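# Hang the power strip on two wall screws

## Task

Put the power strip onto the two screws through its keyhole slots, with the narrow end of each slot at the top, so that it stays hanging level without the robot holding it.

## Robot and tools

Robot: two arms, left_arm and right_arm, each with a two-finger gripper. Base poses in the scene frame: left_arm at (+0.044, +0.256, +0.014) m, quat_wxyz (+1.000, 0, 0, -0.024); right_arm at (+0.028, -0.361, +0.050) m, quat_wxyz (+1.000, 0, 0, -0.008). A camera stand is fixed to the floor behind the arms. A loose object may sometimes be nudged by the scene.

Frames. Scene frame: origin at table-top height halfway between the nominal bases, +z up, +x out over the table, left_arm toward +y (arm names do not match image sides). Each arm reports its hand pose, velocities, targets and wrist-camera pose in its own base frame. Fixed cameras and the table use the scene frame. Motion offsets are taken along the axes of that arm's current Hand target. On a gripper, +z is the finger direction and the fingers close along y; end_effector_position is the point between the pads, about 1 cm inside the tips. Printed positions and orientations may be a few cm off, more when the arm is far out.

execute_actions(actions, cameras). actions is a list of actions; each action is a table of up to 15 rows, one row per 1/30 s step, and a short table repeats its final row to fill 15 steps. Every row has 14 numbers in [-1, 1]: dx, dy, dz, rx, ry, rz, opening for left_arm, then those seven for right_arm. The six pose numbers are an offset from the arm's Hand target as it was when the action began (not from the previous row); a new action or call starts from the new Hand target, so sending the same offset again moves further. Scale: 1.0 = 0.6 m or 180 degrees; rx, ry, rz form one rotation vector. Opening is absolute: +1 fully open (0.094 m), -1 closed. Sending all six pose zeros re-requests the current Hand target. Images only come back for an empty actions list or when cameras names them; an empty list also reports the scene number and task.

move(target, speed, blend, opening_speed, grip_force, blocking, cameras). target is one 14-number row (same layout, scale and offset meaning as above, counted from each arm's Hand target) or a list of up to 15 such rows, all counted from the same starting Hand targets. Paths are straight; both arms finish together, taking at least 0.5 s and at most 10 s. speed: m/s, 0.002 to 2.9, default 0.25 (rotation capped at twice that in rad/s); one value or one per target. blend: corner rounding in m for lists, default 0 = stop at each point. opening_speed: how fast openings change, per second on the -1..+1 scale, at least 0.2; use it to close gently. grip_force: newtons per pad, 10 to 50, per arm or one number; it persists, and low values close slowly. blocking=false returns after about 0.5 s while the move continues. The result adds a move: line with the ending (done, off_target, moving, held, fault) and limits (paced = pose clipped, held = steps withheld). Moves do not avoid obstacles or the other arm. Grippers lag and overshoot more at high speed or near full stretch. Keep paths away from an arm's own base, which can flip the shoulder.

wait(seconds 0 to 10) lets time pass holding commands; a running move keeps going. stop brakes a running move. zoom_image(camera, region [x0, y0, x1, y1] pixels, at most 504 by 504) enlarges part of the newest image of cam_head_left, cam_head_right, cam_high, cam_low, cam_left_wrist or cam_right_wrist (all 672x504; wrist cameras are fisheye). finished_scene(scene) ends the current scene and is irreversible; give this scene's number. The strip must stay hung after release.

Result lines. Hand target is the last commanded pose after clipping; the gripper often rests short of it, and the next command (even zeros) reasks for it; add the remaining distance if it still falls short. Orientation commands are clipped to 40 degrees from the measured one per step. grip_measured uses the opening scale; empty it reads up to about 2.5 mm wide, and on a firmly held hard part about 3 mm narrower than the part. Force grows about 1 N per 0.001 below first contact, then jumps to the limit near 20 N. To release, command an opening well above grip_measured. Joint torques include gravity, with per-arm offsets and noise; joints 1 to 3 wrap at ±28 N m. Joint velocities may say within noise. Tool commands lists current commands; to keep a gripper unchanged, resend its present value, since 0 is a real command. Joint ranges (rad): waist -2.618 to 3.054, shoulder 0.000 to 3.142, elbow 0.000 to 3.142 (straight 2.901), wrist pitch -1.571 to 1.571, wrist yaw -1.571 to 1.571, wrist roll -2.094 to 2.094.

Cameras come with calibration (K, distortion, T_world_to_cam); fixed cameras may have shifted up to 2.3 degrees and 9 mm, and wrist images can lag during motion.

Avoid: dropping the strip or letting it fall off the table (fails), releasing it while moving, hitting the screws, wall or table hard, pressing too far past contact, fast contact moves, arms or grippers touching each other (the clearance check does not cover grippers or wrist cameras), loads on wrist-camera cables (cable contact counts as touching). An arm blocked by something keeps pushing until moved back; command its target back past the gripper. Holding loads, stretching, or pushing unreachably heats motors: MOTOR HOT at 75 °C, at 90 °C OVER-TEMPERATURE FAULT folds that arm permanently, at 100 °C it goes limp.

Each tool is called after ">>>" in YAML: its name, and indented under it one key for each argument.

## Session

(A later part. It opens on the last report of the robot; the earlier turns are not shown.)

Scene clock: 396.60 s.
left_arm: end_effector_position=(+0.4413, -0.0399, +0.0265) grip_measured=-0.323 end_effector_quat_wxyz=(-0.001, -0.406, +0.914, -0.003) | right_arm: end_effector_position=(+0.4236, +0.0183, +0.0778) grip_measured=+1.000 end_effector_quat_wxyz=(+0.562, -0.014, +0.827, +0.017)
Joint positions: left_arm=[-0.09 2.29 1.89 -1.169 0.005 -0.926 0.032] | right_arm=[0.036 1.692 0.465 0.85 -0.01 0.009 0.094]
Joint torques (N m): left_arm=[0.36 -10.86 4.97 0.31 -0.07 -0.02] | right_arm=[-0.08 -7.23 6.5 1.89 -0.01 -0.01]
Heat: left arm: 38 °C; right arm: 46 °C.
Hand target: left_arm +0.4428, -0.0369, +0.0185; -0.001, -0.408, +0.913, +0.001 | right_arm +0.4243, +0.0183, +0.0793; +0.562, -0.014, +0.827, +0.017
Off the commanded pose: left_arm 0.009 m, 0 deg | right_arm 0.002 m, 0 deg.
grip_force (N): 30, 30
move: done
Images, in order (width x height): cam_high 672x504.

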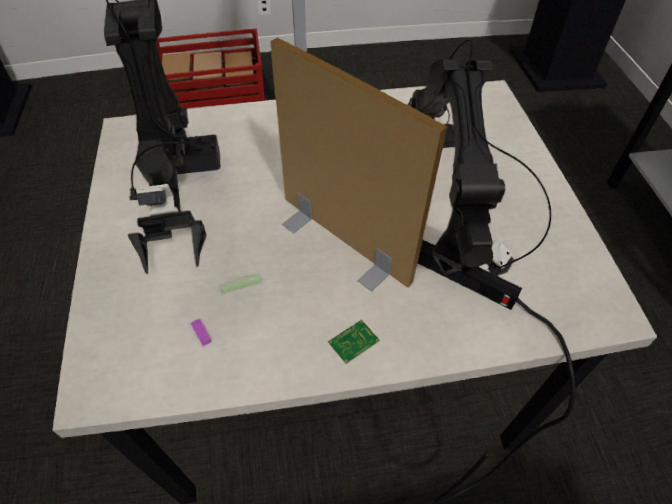

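>>> move:
  target:
    - [0,0.033,-0.083,0,0,0,-0.36,0,0,0,0,0,0,1]
    - [0,0.083,-0.083,0.322,0,0,-0.36,0,0,0,0,0,0,1]
    - [0,0.083,-0.006,0.322,0,0,-0.36,0,0,0,0,0,0,1]
  speed: [0.15,0.25,0.06]
  blend: [0.02,0.01,0]
  cameras: ["cam_low","cam_left_wrist"]

>>> zoom_image:
  camera: "cam_low"
  region: [480, 130, 672, 330]

Scene clock: 407.80 s.
left_arm: end_effector_position=(+0.4067, -0.0059, +0.0296) grip_measured=-0.331 end_effector_quat_wxyz=(+0.199, -0.348, +0.801, -0.444) | right_arm: end_effector_position=(+0.4236, +0.0183, +0.0778) grip_measured=+1.000 end_effector_quat_wxyz=(+0.562, -0.014, +0.827, +0.017)
Joint positions: left_arm=[0.317 1.88 0.783 0.198 0.834 -0.81 0.031] | right_arm=[0.036 1.692 0.465 0.85 -0.01 0.009 0.094]
Joint torques (N m): left_arm=[0.31 -6.31 3.99 1.31 0.22 -0.05] | right_arm=[-0.05 -7.24 6.54 1.88 0 -0.01]
Heat: left arm: 37 °C; right arm: 46 °C.
Hand target: left_arm +0.4057, -0.0036, +0.0223; +0.197, -0.357, +0.799, -0.442 | right_arm +0.4243, +0.0183, +0.0793; +0.562, -0.014, +0.827, +0.017
Off the commanded pose: left_arm 0.008 m, 1 deg | right_arm 0.002 m, 0 deg.
grip_force (N): 30, 30
move: done
camera_calibration:
cam_left_wrist: T_world_to_cam=[[0.307792, -0.359458, 0.88094, -0.160006], [-0.905243, -0.39568, 0.15483, 0.404765], [0.292915, -0.84512, -0.447183, 0.00831936], [0, 0, 0, 1]] pos_world=[0.413223, 0.109673, 0.082006]
Images, in order (width x height): cam_low 672x504, cam_left_wrist 672x504.

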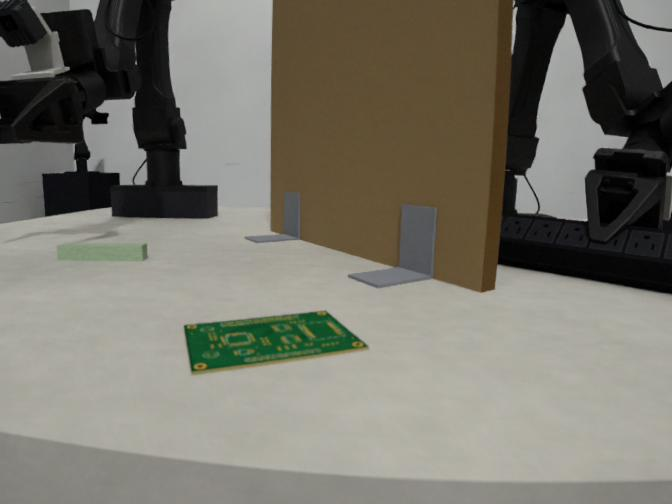

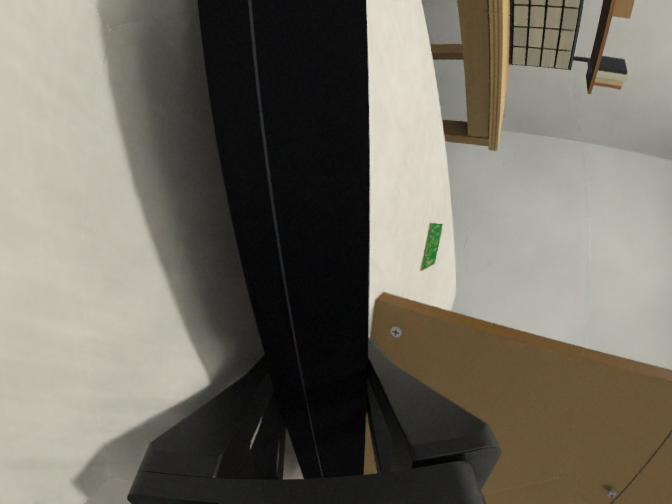

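Scaled by 2.520 from the camera's 672x504 image, which has a finer 960x720 frame.

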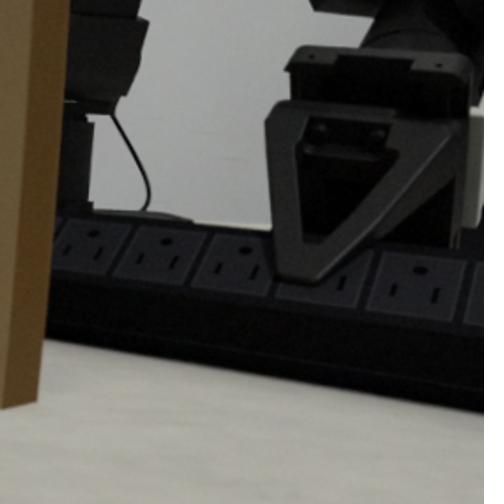

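>>> move:
  target:
    - [0,0,0,0,0,0,-0.02,0,0,0,0,0,0,1]
    - [0,0.044,-0.071,0.02,0,0,-0.02,0,0,0,0,0,0,1]
    - [0,0.0885,-0.1412,0.02,0,0,-0.02,0,0,0,0,0,0,1]
  speed: [0.05,0.04,0.1]
  opening_speed: 0.3
  blend: [0,0.003,0]
  cameras: ["cam_low","cam_left_wrist","cam_head_left"]

Scene clock: 419.70 s.
left_arm: end_effector_position=(+0.3344, +0.0604, +0.0254) grip_measured=-0.022 end_effector_quat_wxyz=(+0.217, -0.342, +0.779, -0.479) | right_arm: end_effector_position=(+0.4236, +0.0183, +0.0778) grip_measured=+1.000 end_effector_quat_wxyz=(+0.562, -0.014, +0.827, +0.017)
Joint positions: left_arm=[0.662 1.859 0.707 -0.081 1.078 -0.368 0.046] | right_arm=[0.036 1.692 0.465 0.85 -0.01 0.009 0.094]
Joint torques (N m): left_arm=[0.29 -7.76 4.36 0.24 0.11 0.11] | right_arm=[-0.06 -7.28 6.58 1.89 0.02 0.01]
Heat: left arm: 37 °C; right arm: 46 °C.
Hand target: left_arm +0.3313, +0.0630, +0.0224; +0.208, -0.350, +0.785, -0.466 | right_arm +0.4243, +0.0183, +0.0793; +0.562, -0.014, +0.827, +0.017
Off the commanded pose: left_arm 0.005 m, 2 deg | right_arm 0.002 m, 0 deg.
grip_force (N): 30, 30
move: done
camera_calibration:
cam_left_wrist: T_world_to_cam=[[0.249483, -0.303121, 0.919715, -0.0950071], [-0.911834, -0.393323, 0.117713, 0.369238], [0.326064, -0.867995, -0.374523, 0.0721951], [0, 0, 0, 1]] pos_world=[0.336846, 0.179096, 0.0709541]
Images, in order (width x height): cam_head_left 672x504, cam_low 672x504, cam_left_wrist 672x504.

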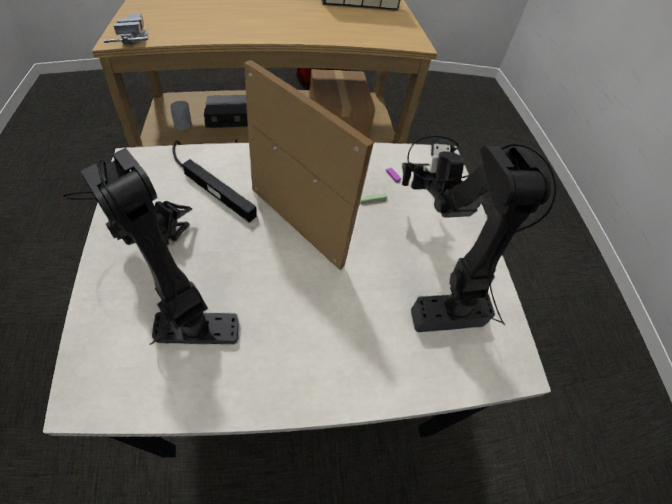

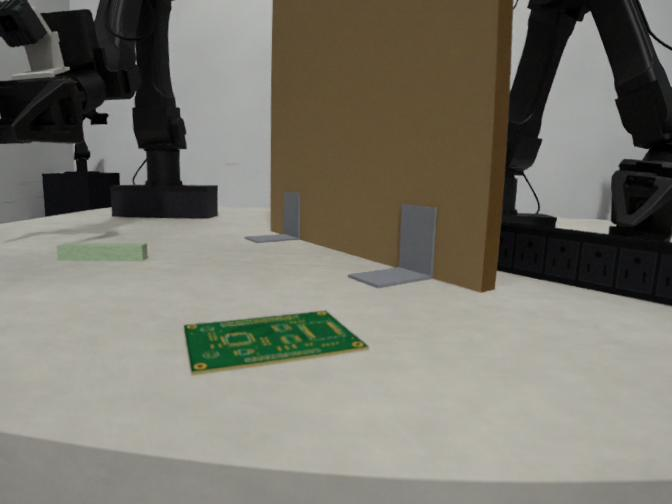

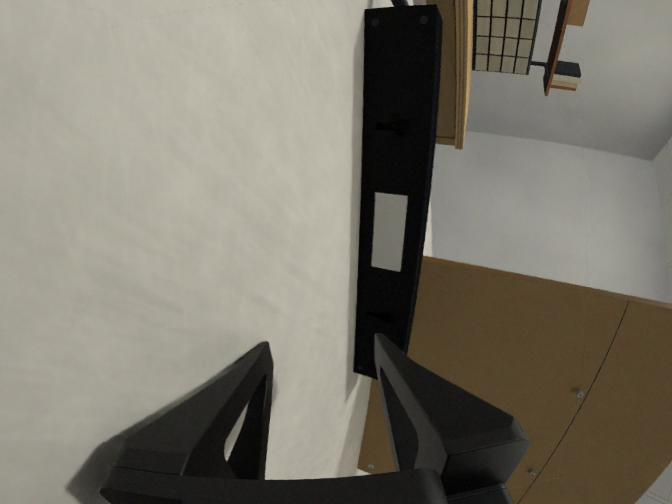

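>>> move:
  target:
    - [0,-0.175,-0.0954,0,0,0,0.65,0,0,0,0,0,0,1]
    - [-0.0017,-0.2597,0.1363,-0.342,0,0,0.65,0,0,0,0,0,0,1]
    - [-0.0017,-0.1105,0.2175,-0.342,0,0,-0.33,0,0,0,0,0,0,1]
  speed: [0.2,0.3,0.12]
  blend: [0.03,0.01,0]
  cameras: ["cam_left_wrist"]

Scene clock: 560.17 s.
left_arm: end_effector_position=(+0.4384, -0.0362, +0.0236) grip_measured=-0.321 end_effector_quat_wxyz=(-0.004, -0.405, +0.914, -0.001) | right_arm: end_effector_position=(+0.4236, +0.0183, +0.0778) grip_measured=+1.000 end_effector_quat_wxyz=(+0.562, -0.014, +0.827, +0.017)
Joint positions: left_arm=[-0.082 2.286 1.872 -1.162 0.006 -0.916 0.032] | right_arm=[0.036 1.692 0.465 0.85 -0.01 0.009 0.094]
Joint torques (N m): left_arm=[0.23 -11.18 5.15 0.3 -0.09 0.01] | right_arm=[-0.03 -7.27 6.53 1.89 0.01 0]
Motor temperatures (°C): left_arm=[26 30 35 27 24 26 25] | right_arm=[26 35 35 46 25 25 26]
Heat: left arm: 35 °C; right arm: 46 °C.
Hand target: left_arm +0.4409, -0.0338, +0.0183; -0.001, -0.408, +0.913, +0.001 | right_arm +0.4243, +0.0183, +0.0793; +0.562, -0.014, +0.827, +0.017
Off the commanded pose: left_arm 0.006 m, 1 deg | right_arm 0.002 m, 0 deg.
grip_force (N): 30, 30
move: done
camera_calibration:
cam_left_wrist: T_world_to_cam=[[0.707313, -0.704067, 0.0632252, -0.343552], [-0.655514, -0.61979, 0.431466, 0.298245], [-0.264595, -0.346627, -0.899911, 0.243949], [0, 0, 0, 1]] pos_world=[0.50305, 0.0275239, 0.112571]
Images, in order (width x height): cam_left_wrist 672x504.

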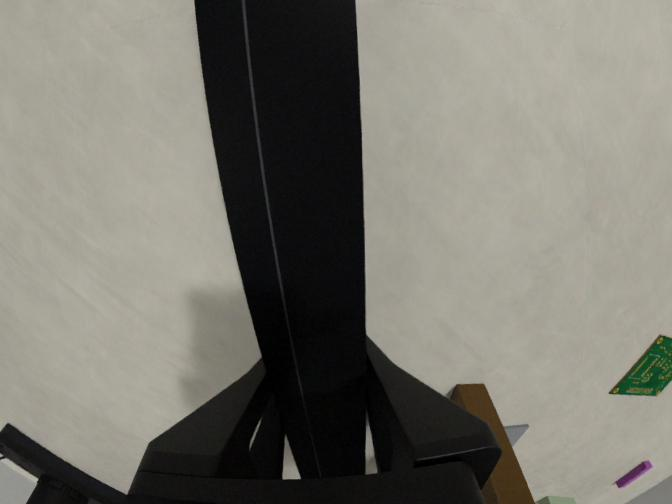

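>>> move:
  target:
    - [0,0.033,-0.083,0,0,0,-0.36,0,0,0,0,0,0,1]
    - [0,0.083,-0.083,0.347,0,0,-0.36,0,0,0,0,0,0,1]
    - [0,0.083,-0.006,0.347,0,0,-0.36,0,0,0,0,0,0,1]
  speed: [0.15,0.25,0.06]
  blend: [0.02,0.01,0]
  cameras: []

>>> move:
  target:
    - [0,0,0,0,0,0,-0.02,0,0,0,0,0,0,1]
    - [0,0.017,-0.035,0,0,0,-0.02,0,0,0,0,0,0,1]
  speed: [0.05,0.03]
  opening_speed: 0.3
  cameras: ["cam_low","cam_left_wrist","cam_head_left"]

>>> zoom_image:
  camera: "cam_low"
  region: [480, 130, 672, 330]

Scene clock: 569.80 s.
left_arm: end_effector_position=(+0.4050, -0.0017, +0.0272) grip_measured=-0.331 end_effector_quat_wxyz=(+0.213, -0.342, +0.784, -0.472) | right_arm: end_effector_position=(+0.4236, +0.0183, +0.0778) grip_measured=+1.000 end_effector_quat_wxyz=(+0.562, -0.014, +0.827, +0.017)
Joint positions: left_arm=[0.35 1.918 0.737 0.339 0.9 -0.838 0.031] | right_arm=[0.036 1.692 0.465 0.85 -0.01 0.009 0.094]
Joint torques (N m): left_arm=[0.34 -6.48 3.64 1.34 0.3 -0.09] | right_arm=[-0.06 -7.3 6.49 1.89 0.01 -0.02]
Heat: left arm: 35 °C; right arm: 46 °C.
Hand target: left_arm +0.4038, -0.0006, +0.0219; +0.211, -0.349, +0.781, -0.473 | right_arm +0.4243, +0.0183, +0.0793; +0.562, -0.014, +0.827, +0.017
Off the commanded pose: left_arm 0.005 m, 1 deg | right_arm 0.002 m, 0 deg.
grip_force (N): 30, 30
move: done
No camera images: "cameras" was empty.

Scene clock: 572.43 s.
left_arm: end_effector_position=(+0.3955, +0.0130, +0.0292) grip_measured=-0.022 end_effector_quat_wxyz=(+0.223, -0.334, +0.778, -0.484) | right_arm: end_effector_position=(+0.4236, +0.0183, +0.0778) grip_measured=+1.000 end_effector_quat_wxyz=(+0.562, -0.014, +0.827, +0.017)
Joint positions: left_arm=[0.414 1.918 0.719 0.335 0.965 -0.779 0.046] | right_arm=[0.036 1.692 0.465 0.85 -0.01 0.009 0.094]
Joint torques (N m): left_arm=[0.75 -9.06 2.99 0.61 0.13 0.15] | right_arm=[-0.06 -7.28 6.53 1.88 0 0]
Heat: left arm: 35 °C; right arm: 46 °C.
Hand target: left_arm +0.3865, +0.0150, +0.0226; +0.211, -0.349, +0.781, -0.473 | right_arm +0.4243, +0.0183, +0.0793; +0.562, -0.014, +0.827, +0.017
Off the commanded pose: left_arm 0.011 m, 3 deg | right_arm 0.002 m, 0 deg.
grip_force (N): 30, 30
move: off_target (left_arm)
camera_calibration:
cam_left_wrist: T_world_to_cam=[[0.227736, -0.304617, 0.924849, -0.119529], [-0.91694, -0.386696, 0.0984226, 0.408315], [0.327654, -0.870445, -0.36738, 0.0117271], [0, 0, 0, 1]] pos_world=[0.397779, 0.131691, 0.0746669]
Images, in order (width x height): cam_head_left 672x504, cam_low 672x504, cam_left_wrist 672x504.

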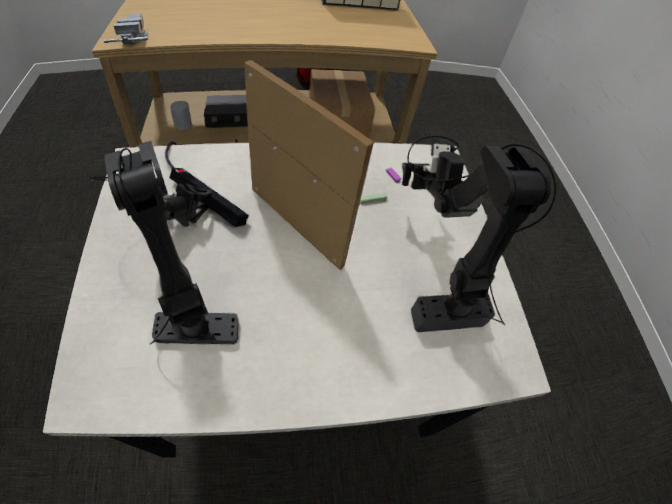

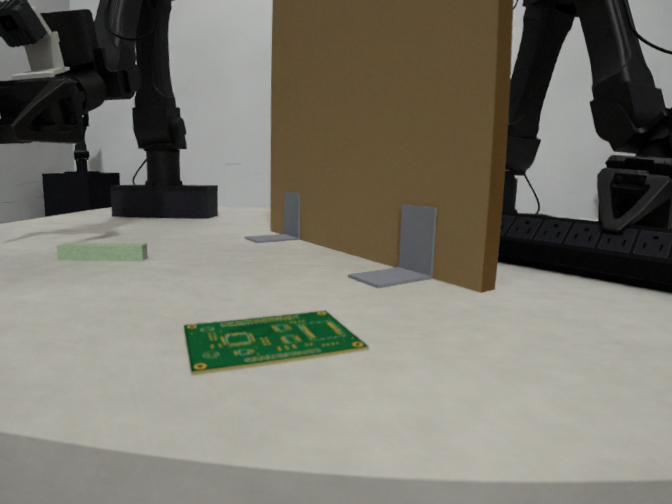

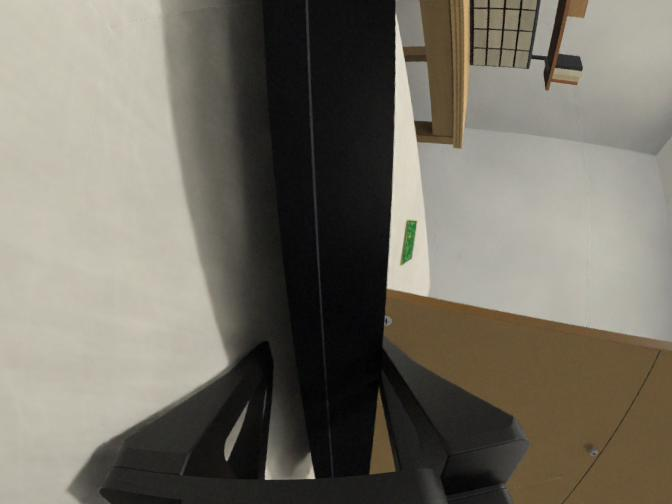

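Scaled by 2.520 from the camera's 672x504 image, which has a finer 960x720 frame.

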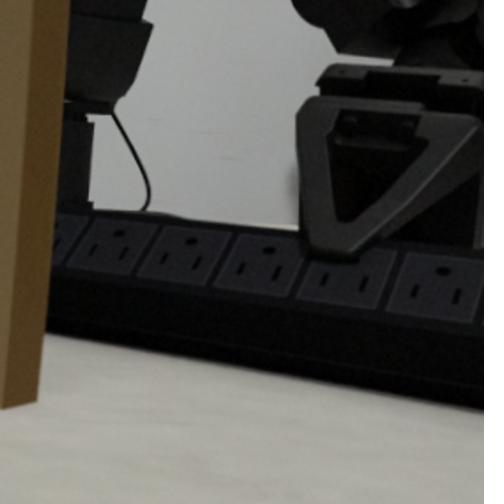

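>>> move:
  target:
    - [0,-0.017,0.035,0,0,0,-0.45,0,0,0,0,0,0,1]
    - [0,-0.12,0.0,0,0,0,-0.45,0,0,0,0,0,0,1]
  speed: [0.06,0.12]
  grip_force: [45,50]
  cameras: ["cam_left_wrist","cam_low"]

Scene clock: 629.00 s.
left_arm: end_effector_position=(+0.3980, -0.0075, +0.0572) grip_measured=-0.336 end_effector_quat_wxyz=(+0.176, -0.381, +0.783, -0.459) | right_arm: end_effector_position=(+0.4236, +0.0183, +0.0778) grip_measured=+1.000 end_effector_quat_wxyz=(+0.562, -0.014, +0.827, +0.017)
Joint positions: left_arm=[0.328 1.774 0.785 0.083 0.856 -0.891 0.031] | right_arm=[0.036 1.692 0.465 0.85 -0.01 0.009 0.094]
Joint torques (N m): left_arm=[-0.46 -10.99 7.43 1.16 0.54 0.08] | right_arm=[-0.06 -7.23 6.53 1.88 0.01 0]
Heat: left arm: 33 °C; right arm: 46 °C.
Hand target: left_arm +0.4113, -0.0074, +0.0864; +0.211, -0.349, +0.781, -0.473 | right_arm +0.4243, +0.0183, +0.0793; +0.562, -0.014, +0.827, +0.017
Off the commanded pose: left_arm 0.032 m, 6 deg | right_arm 0.002 m, 0 deg.
grip_force (N): 45, 50
move: off_target (left_arm)
camera_calibration:
cam_left_wrist: T_world_to_cam=[[0.362755, -0.285283, 0.887143, -0.203774], [-0.880272, -0.417325, 0.225744, 0.377839], [0.305826, -0.862817, -0.402514, 0.0140601], [0, 0, 0, 1]] pos_world=[0.402221, 0.11168, 0.101141]
Images, in order (width x height): cam_low 672x504, cam_left_wrist 672x504.

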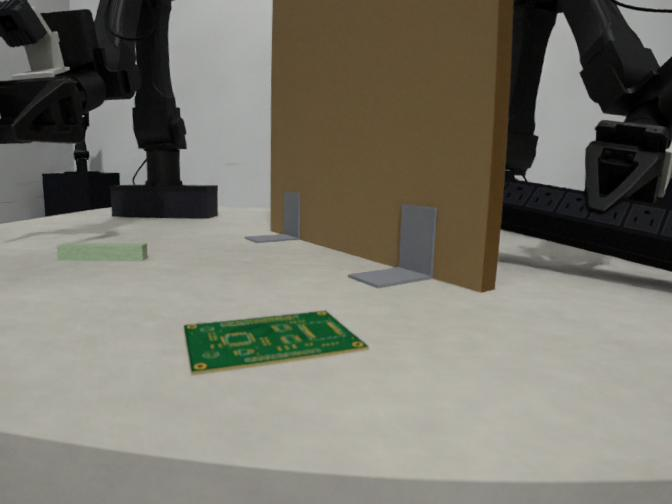

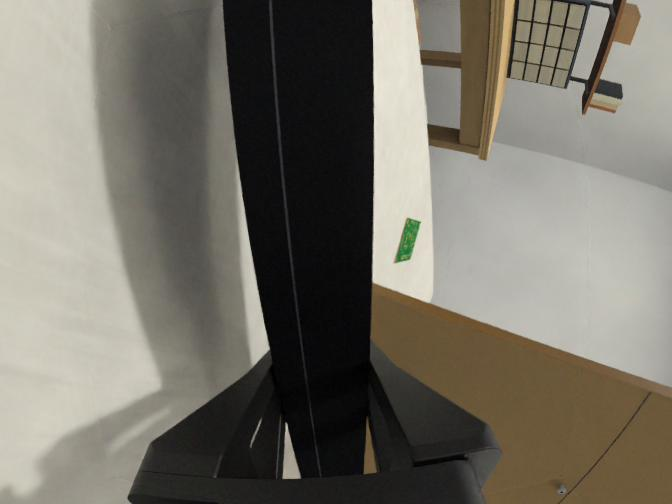

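>>> move:
  target: [0.1762,-0.1123,-0.1987,-0.09,0,0,-0.45,0,0,0,0,0,0,1]
  speed: 0.25
  cameras: ["cam_head_left","cam_head_right","cam_high","cam_left_wrist"]

Scene clock: 637.23 s.
left_arm: end_effector_position=(+0.2757, -0.0369, +0.1778) grip_measured=-0.342 end_effector_quat_wxyz=(+0.125, -0.398, +0.840, -0.346) | right_arm: end_effector_position=(+0.4236, +0.0183, +0.0778) grip_measured=+1.000 end_effector_quat_wxyz=(+0.562, -0.014, +0.827, +0.017)
Joint positions: left_arm=[0.255 1.151 0.962 -0.935 0.63 -0.777 0.031] | right_arm=[0.036 1.692 0.465 0.85 -0.01 0.009 0.094]
Joint torques (N m): left_arm=[0.09 -4.27 9.98 0.91 0.41 0.2] | right_arm=[-0.06 -7.35 6.53 1.88 0 0]
Heat: left arm: 34 °C; right arm: 46 °C.
Hand target: left_arm +0.2855, -0.0364, +0.2016; +0.160, -0.375, +0.840, -0.358 | right_arm +0.4243, +0.0183, +0.0793; +0.562, -0.014, +0.827, +0.017
Off the commanded pose: left_arm 0.026 m, 5 deg | right_arm 0.002 m, 0 deg.
grip_force (N): 45, 50
move: off_target (left_arm)
camera_calibration:
cam_left_wrist: T_world_to_cam=[[0.517972, -0.447556, 0.728971, -0.295453], [-0.835633, -0.446884, 0.319394, 0.200668], [0.182819, -0.774589, -0.605466, 0.147861], [0, 0, 0, 1]] pos_world=[0.29369, 0.0719751, 0.240809]
Images, in order (width x height): cam_head_left 672x504, cam_head_right 672x504, cam_high 672x504, cam_left_wrist 672x504.

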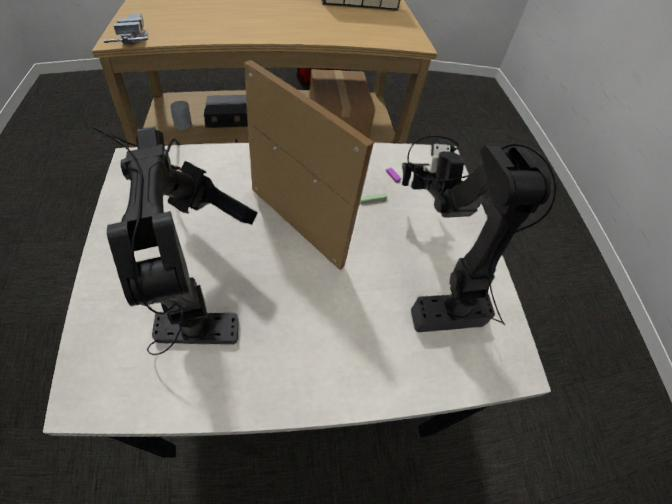

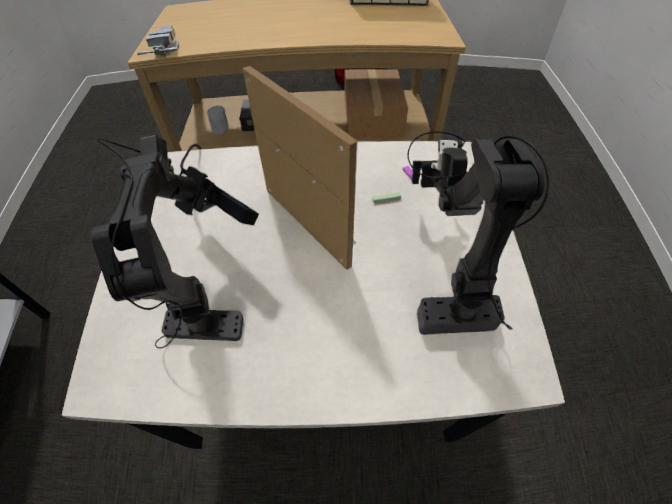

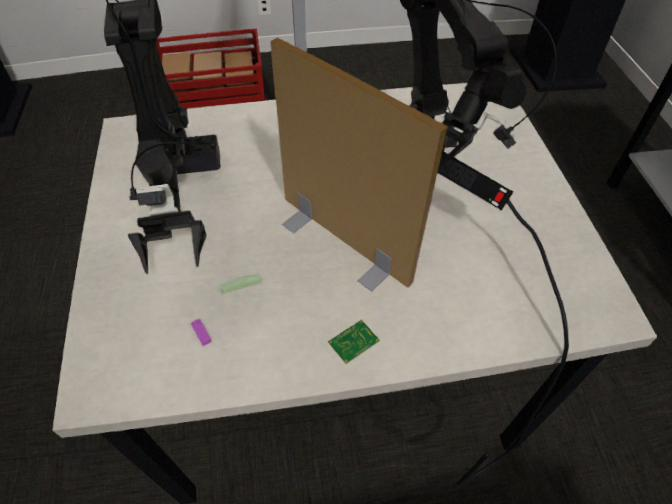

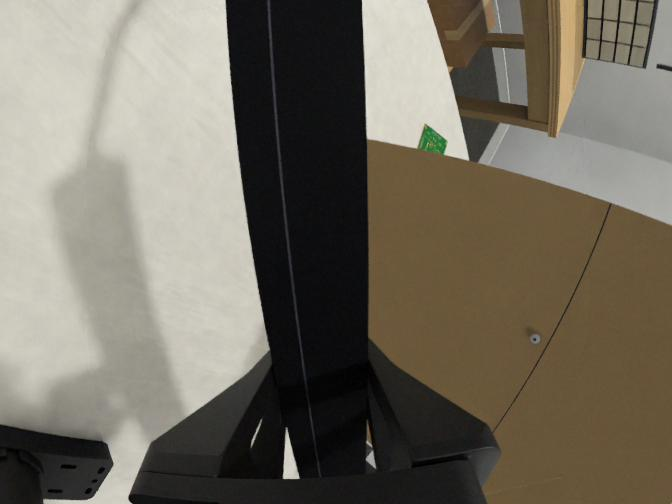

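>>> zoom_image:
  camera: "cam_head_left"
  region: [160, 150, 280, 240]

>>> zoom_image:
  camera: "cam_head_right"
  region: [160, 150, 280, 240]

Scaled by 4.200 from the camera's 672x504 image, which has a finer 960x720 frame.

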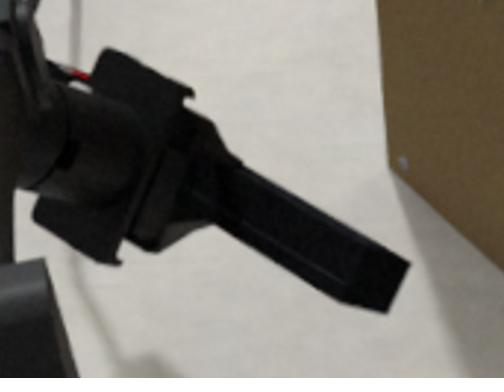

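Scaled by 4.200 from the camera's 672x504 image, which has a finer 960x720 frame.

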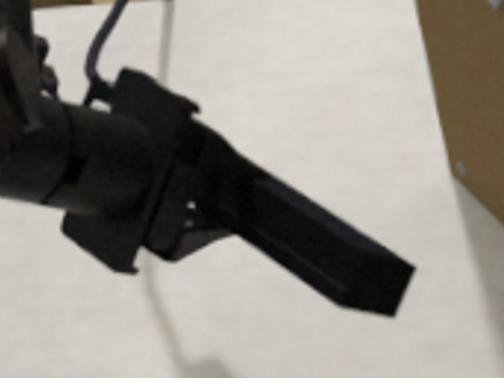

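>>> move:
  target:
    - [0,0,0,0,0,0,-0.45,-0.545,0.02,-0.438,0,0,0,1]
    - [0,0,0,0,0,0,-0.45,-0.4855,0.4932,-0.5725,-0.269,0.0149,0.1857,0.6]
    - [0,0,0,0,0,0,-0.45,-0.1158,0.6837,-0.5942,-0.269,0.0149,0.1857,0.6]
    - [0,0,0,0,0,0,-0.45,0.067,0.6812,-0.5218,-0.269,0.0149,0.1857,0.6]
  speed: [0.35,0.3,0.25,0.2]
  blend: [0.05,0.05,0.04,0]
  cameras: ["cam_head_left","cam_head_right","cam_right_wrist","cam_high"]

Scene clock: 706.83 s.
left_arm: end_effector_position=(+0.2756, -0.0369, +0.1777) grip_measured=-0.342 end_effector_quat_wxyz=(+0.126, -0.397, +0.841, -0.346) | right_arm: end_effector_position=(+0.1018, +0.4139, +0.1711) grip_measured=+0.601 end_effector_quat_wxyz=(+0.454, +0.001, +0.724, +0.520)
Joint positions: left_arm=[0.255 1.151 0.962 -0.936 0.63 -0.775 0.031] | right_arm=[1.628 1.686 0.554 1.065 0.775 0.901 0.075]
Joint torques (N m): left_arm=[0.09 -4.25 10 0.91 0.41 0.17] | right_arm=[0.34 -5.74 5.93 1.78 0.11 -0.16]
Heat: left arm: 37 °C; right arm: 46 °C.
Hand target: left_arm +0.2855, -0.0363, +0.2016; +0.160, -0.375, +0.840, -0.358 | right_arm +0.1013, +0.4126, +0.1617; +0.461, -0.009, +0.730, +0.505
Off the commanded pose: left_arm 0.026 m, 5 deg | right_arm 0.009 m, 2 deg.
grip_force (N): 45, 50
move: off_target (left_arm); blend cut to 0 m at target 2
camera_calibration:
cam_right_wrist: T_world_to_cam=[[0.364844, -0.472246, -0.802417, 0.292022], [-0.846283, 0.191122, -0.497271, 0.139615], [0.388194, 0.860498, -0.329924, -0.21773], [0, 0, 0, 1]] pos_world=[0.0961325, 0.298578, 0.231916]
Images, in order (width x height): cam_head_left 672x504, cam_head_right 672x504, cam_high 672x504, cam_right_wrist 672x504.

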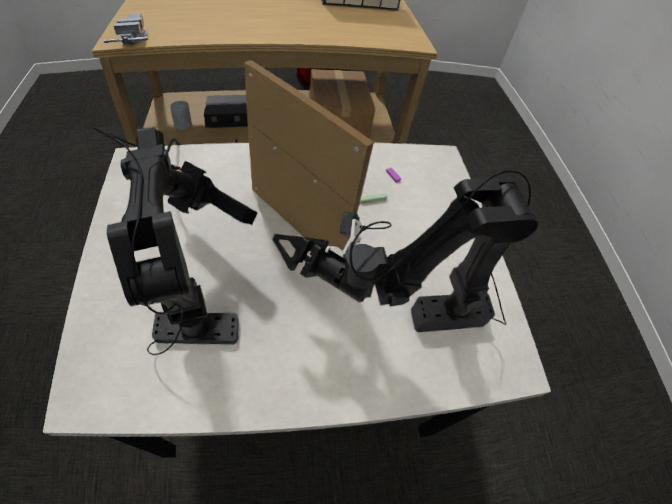

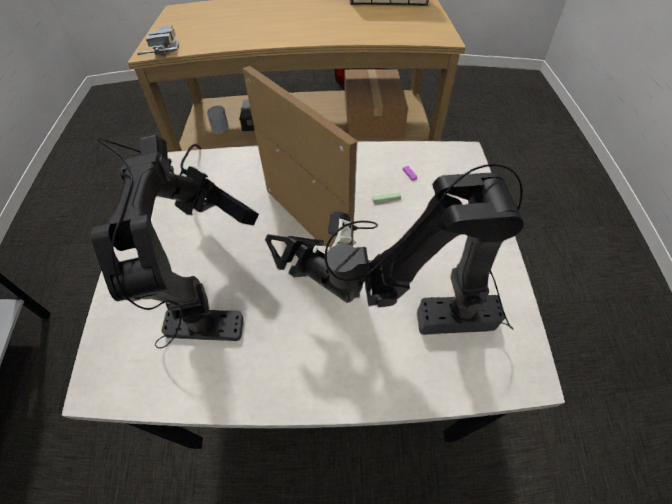

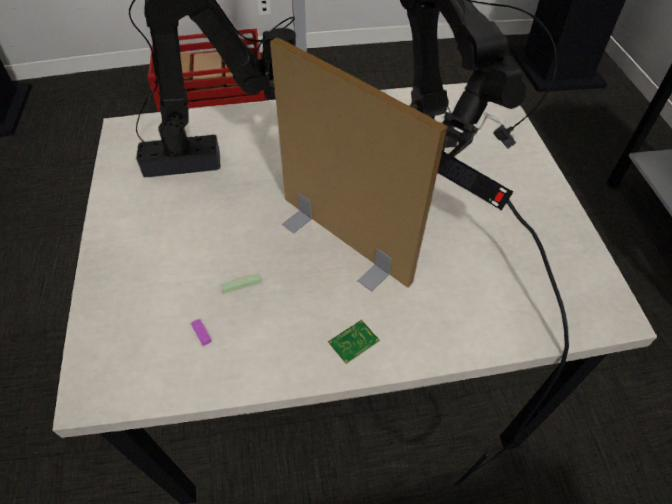

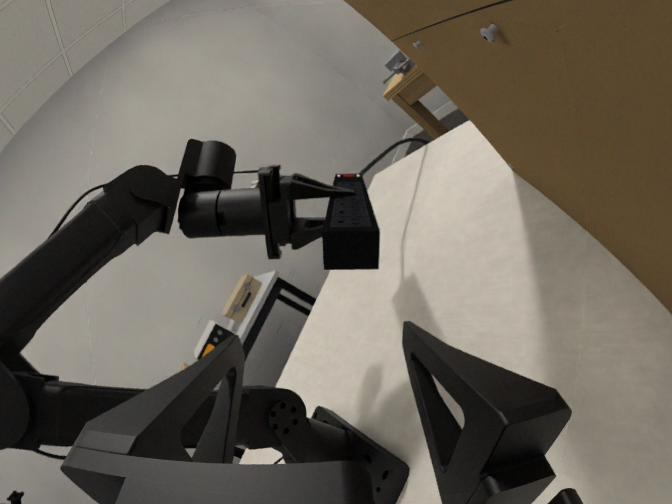

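>>> move:
  target: [0,0,0,0,0,0,-0.45,0.0102,-0.032,0.144,0.039,0,0,0.6]
  speed: 0.2
  cameras: ["cam_right_wrist"]

Scene clock: 741.30 s.
left_arm: end_effector_position=(+0.2756, -0.0369, +0.1777) grip_measured=-0.342 end_effector_quat_wxyz=(+0.126, -0.397, +0.841, -0.346) | right_arm: end_effector_position=(+0.1643, +0.4656, +0.1458) grip_measured=+0.601 end_effector_quat_wxyz=(+0.463, +0.025, +0.752, +0.468)
Joint positions: left_arm=[0.255 1.151 0.962 -0.936 0.63 -0.775 0.031] | right_arm=[1.468 1.9 0.828 0.898 0.703 0.936 0.075]
Joint torques (N m): left_arm=[0.08 -4.21 10.02 0.91 0.41 0.15] | right_arm=[-0.1 -8.18 8.9 1.62 0.03 0.06]
Heat: left arm: 37 °C; right arm: 43 °C.
Hand target: left_arm +0.2855, -0.0363, +0.2016; +0.160, -0.375, +0.840, -0.358 | right_arm +0.1644, +0.4704, +0.1380; +0.460, +0.019, +0.759, +0.460
Off the commanded pose: left_arm 0.026 m, 5 deg | right_arm 0.009 m, 1 deg.
grip_force (N): 45, 50
move: off_target (left_arm)
camera_calibration:
cam_right_wrist: T_world_to_cam=[[0.28854, -0.567212, -0.771372, 0.325506], [-0.845262, 0.227531, -0.483489, 0.151017], [0.449752, 0.791518, -0.413791, -0.260475], [0, 0, 0, 1]] pos_world=[0.150877, 0.35644, 0.216319]
Images, in order (width x height): cam_right_wrist 672x504.

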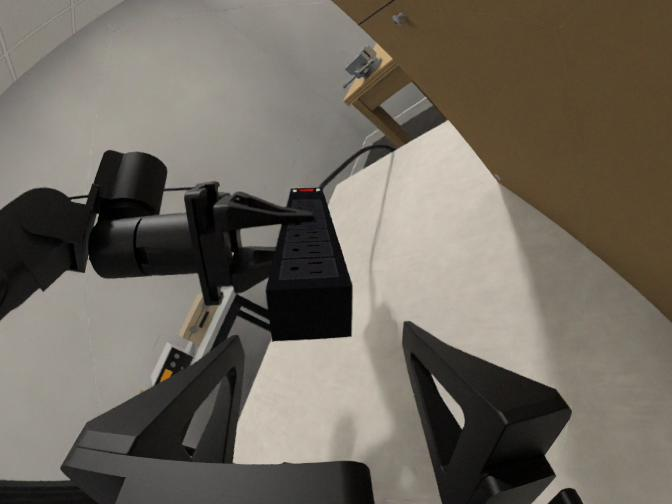

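>>> move:
  target: [0,0,0,0,0,0,-0.45,0,0.01,0.142,0,0,0,0.6]
  speed: 0.12
  cameras: ["cam_right_wrist"]

Scene clock: 750.23 s.
left_arm: end_effector_position=(+0.2756, -0.0369, +0.1777) grip_measured=-0.342 end_effector_quat_wxyz=(+0.126, -0.397, +0.841, -0.346) | right_arm: end_effector_position=(+0.2217, +0.5273, +0.1399) grip_measured=+0.601 end_effector_quat_wxyz=(+0.460, +0.031, +0.751, +0.473)
Joint positions: left_arm=[0.255 1.151 0.962 -0.936 0.63 -0.775 0.031] | right_arm=[1.345 2.122 1.145 0.821 0.581 0.927 0.075]
Joint torques (N m): left_arm=[0.08 -4.19 10.03 0.91 0.41 0.16] | right_arm=[-0.16 -10.65 9.54 1.68 -0.01 -0.18]
Heat: left arm: 37 °C; right arm: 43 °C.
Hand target: left_arm +0.2855, -0.0363, +0.2016; +0.160, -0.375, +0.840, -0.358 | right_arm +0.2229, +0.5320, +0.1292; +0.460, +0.019, +0.759, +0.460
Off the commanded pose: left_arm 0.026 m, 5 deg | right_arm 0.012 m, 2 deg.
grip_force (N): 45, 50
move: off_target (left_arm, right_arm)
camera_calibration:
cam_right_wrist: T_world_to_cam=[[0.279582, -0.555365, -0.7832, 0.336858], [-0.849821, 0.236474, -0.471047, 0.177173], [0.446809, 0.797276, -0.405847, -0.341092], [0, 0, 0, 1]] pos_world=[0.208789, 0.417127, 0.208853]
Images, in order (width x height): cam_right_wrist 672x504.

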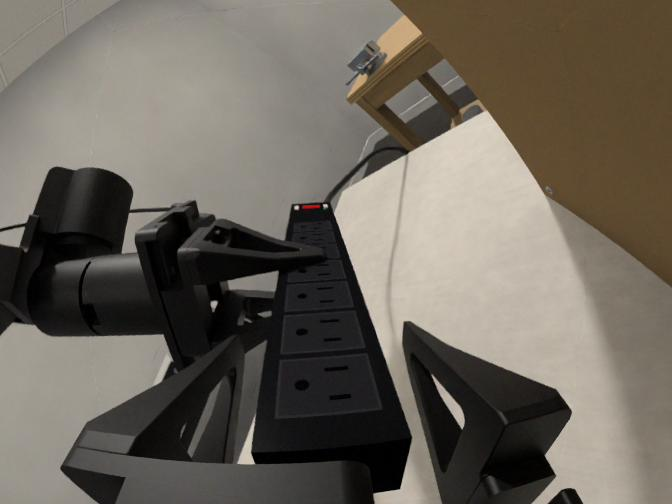

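>>> move:
  target: [0,0,0,0,0,0,-0.45,0,0,-0.01,0,0,0,-0.25]
  speed: 0.1
  opening_speed: 0.5
  cameras: ["cam_right_wrist","cam_left_wrist","cam_head_left"]

Scene clock: 756.23 s.
left_arm: end_effector_position=(+0.2756, -0.0369, +0.1777) grip_measured=-0.342 end_effector_quat_wxyz=(+0.126, -0.397, +0.841, -0.346) | right_arm: end_effector_position=(+0.2217, +0.5273, +0.1398) grip_measured=-0.056 end_effector_quat_wxyz=(+0.459, +0.032, +0.751, +0.474)
Joint positions: left_arm=[0.255 1.151 0.962 -0.936 0.63 -0.775 0.031] | right_arm=[1.345 2.122 1.145 0.821 0.58 0.93 0.044]
Joint torques (N m): left_arm=[0.06 -4.22 10.04 0.9 0.41 0.16] | right_arm=[0.42 -11.96 7.34 1.73 0.06 -0.17]
Heat: left arm: 37 °C; right arm: 43 °C.
Hand target: left_arm +0.2855, -0.0363, +0.2016; +0.160, -0.375, +0.840, -0.358 | right_arm +0.2186, +0.5279, +0.1301; +0.460, +0.019, +0.759, +0.460
Off the commanded pose: left_arm 0.026 m, 5 deg | right_arm 0.010 m, 2 deg.
grip_force (N): 45, 50
move: off_target (left_arm)
camera_calibration:
cam_left_wrist: T_world_to_cam=[[0.517327, -0.448723, 0.728711, -0.295157], [-0.836166, -0.446331, 0.318772, 0.200891], [0.182206, -0.774233, -0.606106, 0.148093], [0, 0, 0, 1]] pos_world=[0.293688, 0.0718787, 0.240806]
cam_right_wrist: T_world_to_cam=[[0.278282, -0.554644, -0.784174, 0.336713], [-0.850656, 0.236808, -0.469368, 0.176828], [0.446031, 0.797679, -0.405912, -0.34117], [0, 0, 0, 1]] pos_world=[0.20889, 0.417026, 0.208554]
Images, in order (width x height): cam_head_left 672x504, cam_left_wrist 672x504, cam_right_wrist 672x504.

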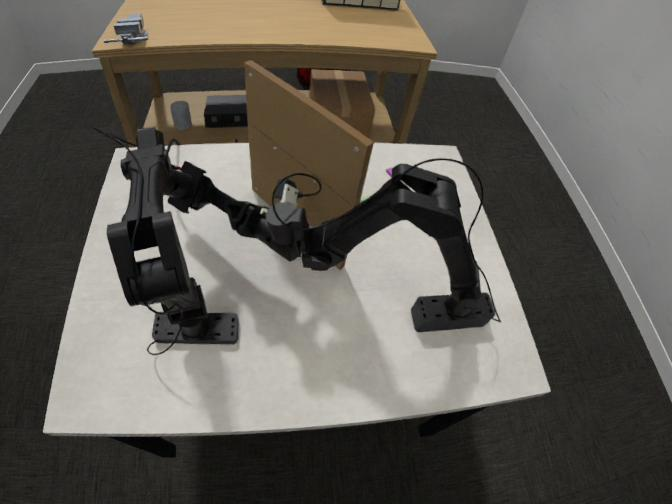

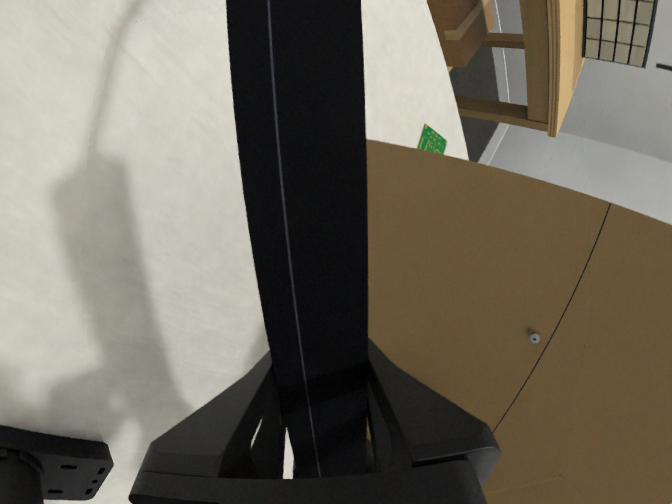

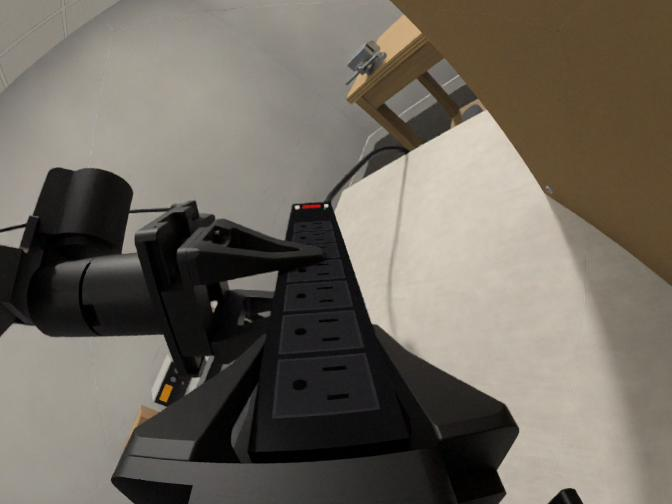

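>>> move:
  target:
    - [0,0.018,0.0173,0,0,0,-0.45,0,0,0,0,0,0,-0.25]
    - [0,0.018,0.0173,0,0,0,0.4,0,0,0,0,0,0,-0.25]
    - [0,0.018,-0.12,0,0,0,0.4,0,0,0,0,0,0,-0.25]
  speed: [0.06,0.06,0.15]
  opening_speed: 0.6
  cameras: ["cam_right_wrist","cam_left_wrist","cam_head_left"]

Scene clock: 773.07 s.
left_arm: end_effector_position=(+0.2393, +0.0033, +0.2335) grip_measured=+0.399 end_effector_quat_wxyz=(+0.150, -0.384, +0.841, -0.352) | right_arm: end_effector_position=(+0.2227, +0.5196, +0.1152) grip_measured=-0.058 end_effector_quat_wxyz=(+0.457, +0.019, +0.779, +0.430)
Joint positions: left_arm=[0.546 1.139 1.181 -1.34 0.746 -0.418 0.066] | right_arm=[1.344 2.125 1.139 0.725 0.597 0.929 0.044]
Joint torques (N m): left_arm=[0.49 -2.04 8.08 0.44 0.49 0.21] | right_arm=[0.5 -12.48 7.66 2.56 -0.03 -0.15]
Heat: left arm: 37 °C; right arm: 43 °C.
Hand target: left_arm +0.2413, +0.0033, +0.2436; +0.159, -0.375, +0.840, -0.358 | right_arm +0.2187, +0.5278, +0.1301; +0.460, +0.019, +0.759, +0.460
Off the commanded pose: left_arm 0.010 m, 2 deg | right_arm 0.017 m, 4 deg.
grip_force (N): 45, 50
move: off_target (right_arm); target 2's new opening was sent with left_arm's hand 0.014 m and 5 deg from that target
camera_calibration:
cam_left_wrist: T_world_to_cam=[[0.473367, -0.461529, 0.750276, -0.293386], [-0.855539, -0.443664, 0.266862, 0.187379], [0.209706, -0.768214, -0.604872, 0.212828], [0, 0, 0, 1]] pos_world=[0.254558, 0.111225, 0.29885]
cam_right_wrist: T_world_to_cam=[[0.253463, -0.63739, -0.727661, 0.354983], [-0.856288, 0.202118, -0.47531, 0.187917], [0.450031, 0.743561, -0.494559, -0.307997], [0, 0, 0, 1]] pos_world=[0.209544, 0.417296, 0.195303]
Images, in order (width x height): cam_head_left 672x504, cam_left_wrist 672x504, cam_right_wrist 672x504.

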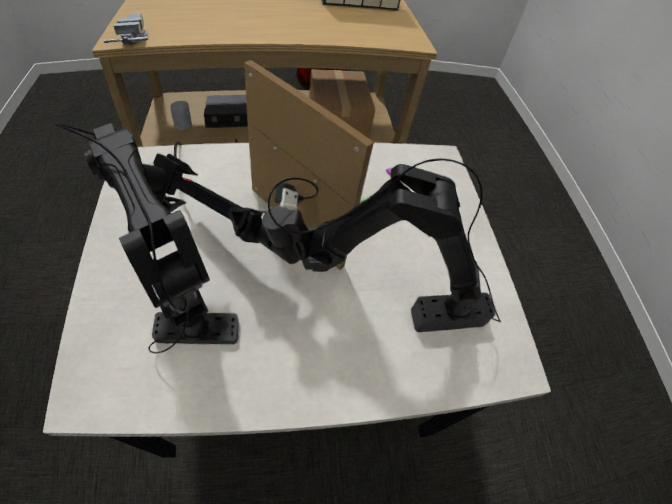

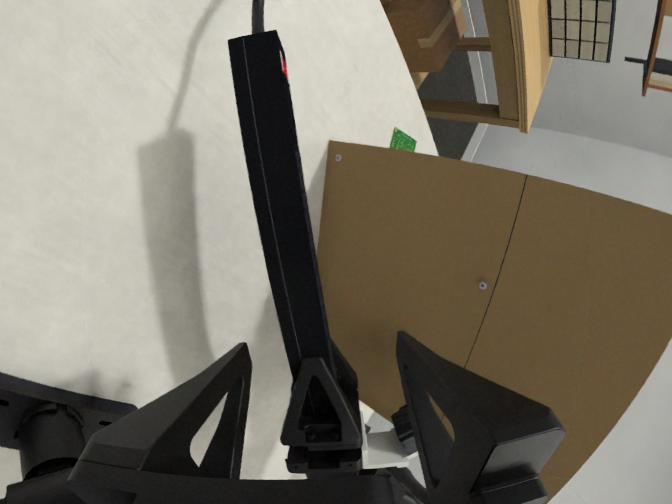

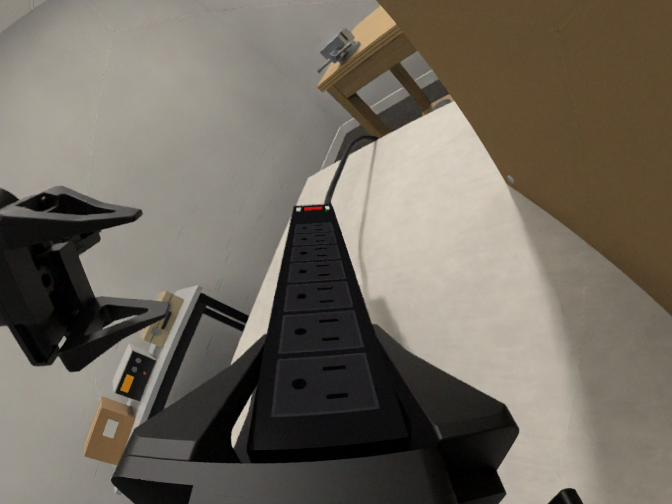

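>>> move:
  target: [0,0,0,0,0,0,0.4,-0.034,0.036,-0.008,-0.0016,-0.068,-0.498,-0.25]
  speed: 0.2
  cameras: ["cam_right_wrist","cam_left_wrist","cam_head_left","cam_head_right"]

Scene clock: 792.30 s.
left_arm: end_effector_position=(+0.2392, +0.0033, +0.2335) grip_measured=+0.399 end_effector_quat_wxyz=(+0.150, -0.383, +0.841, -0.352) | right_arm: end_effector_position=(+0.2220, +0.5198, +0.1321) grip_measured=-0.065 end_effector_quat_wxyz=(+0.681, -0.511, +0.523, -0.032)
Joint positions: left_arm=[0.546 1.139 1.181 -1.34 0.746 -0.417 0.066] | right_arm=[1.353 2.17 1.103 0.979 0.625 -0.77 0.044]
Joint torques (N m): left_arm=[0.46 -2.04 8.01 0.43 0.48 0.12] | right_arm=[0.06 -12.67 7.58 3.04 -0.22 -0.13]
Motor temperatures (°C): left_arm=[26 27 37 27 24 25 26] | right_arm=[25 41 35 48 25 24 28]
Heat: left arm: 37 °C; right arm: 48 °C.
Hand target: left_arm +0.2413, +0.0033, +0.2437; +0.160, -0.375, +0.840, -0.358 | right_arm +0.2186, +0.5278, +0.1603; +0.721, -0.478, +0.503, +0.000
Off the commanded pose: left_arm 0.010 m, 2 deg | right_arm 0.029 m, 7 deg.
grip_force (N): 45, 50
move: off_target (right_arm)
camera_calibration:
cam_left_wrist: T_world_to_cam=[[0.472888, -0.461804, 0.750409, -0.293319], [-0.855906, -0.443042, 0.26672, 0.1874], [0.209291, -0.768408, -0.60477, 0.212848], [0, 0, 0, 1]] pos_world=[0.254557, 0.111124, 0.29885]
cam_right_wrist: T_world_to_cam=[[0.471036, -0.573478, 0.67026, 0.101409], [0.0659704, -0.734804, -0.675064, 0.504043], [0.879644, 0.362197, -0.308286, -0.22119], [0, 0, 0, 1]] pos_world=[0.113549, 0.508642, 0.204101]
Images, in order (width x height): cam_head_left 672x504, cam_head_right 672x504, cam_left_wrist 672x504, cam_right_wrist 672x504.

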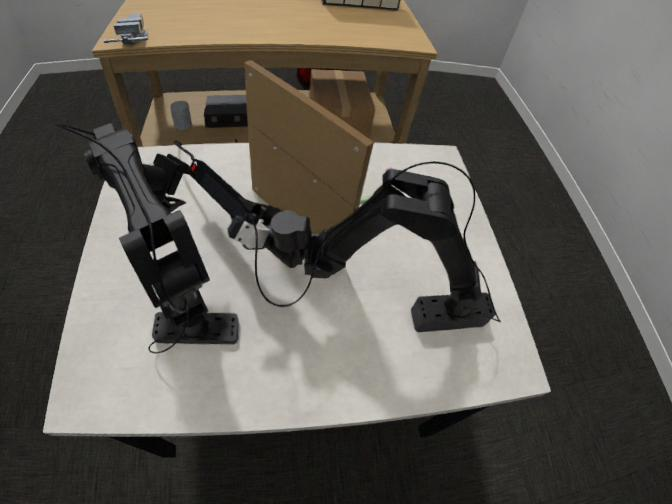

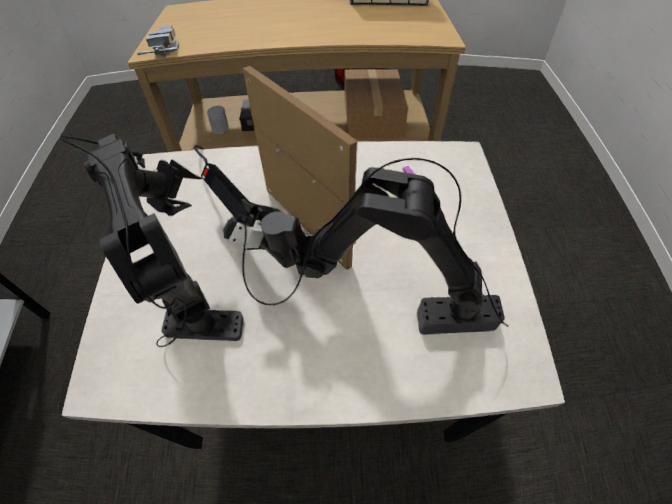

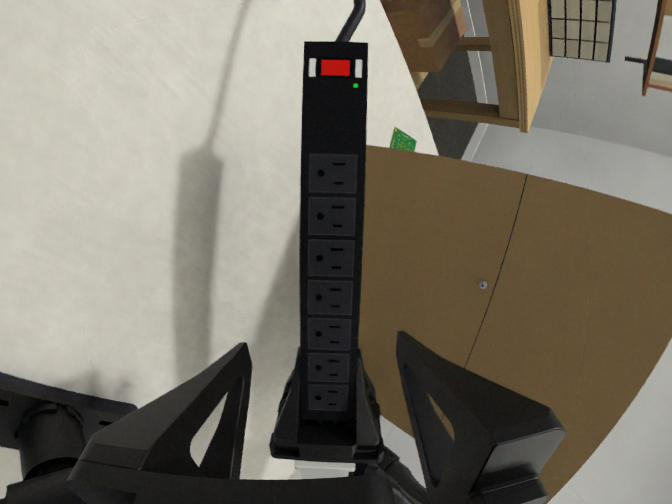

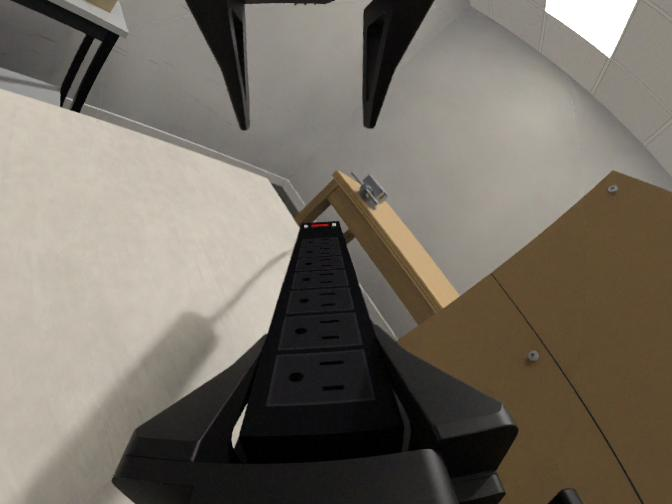

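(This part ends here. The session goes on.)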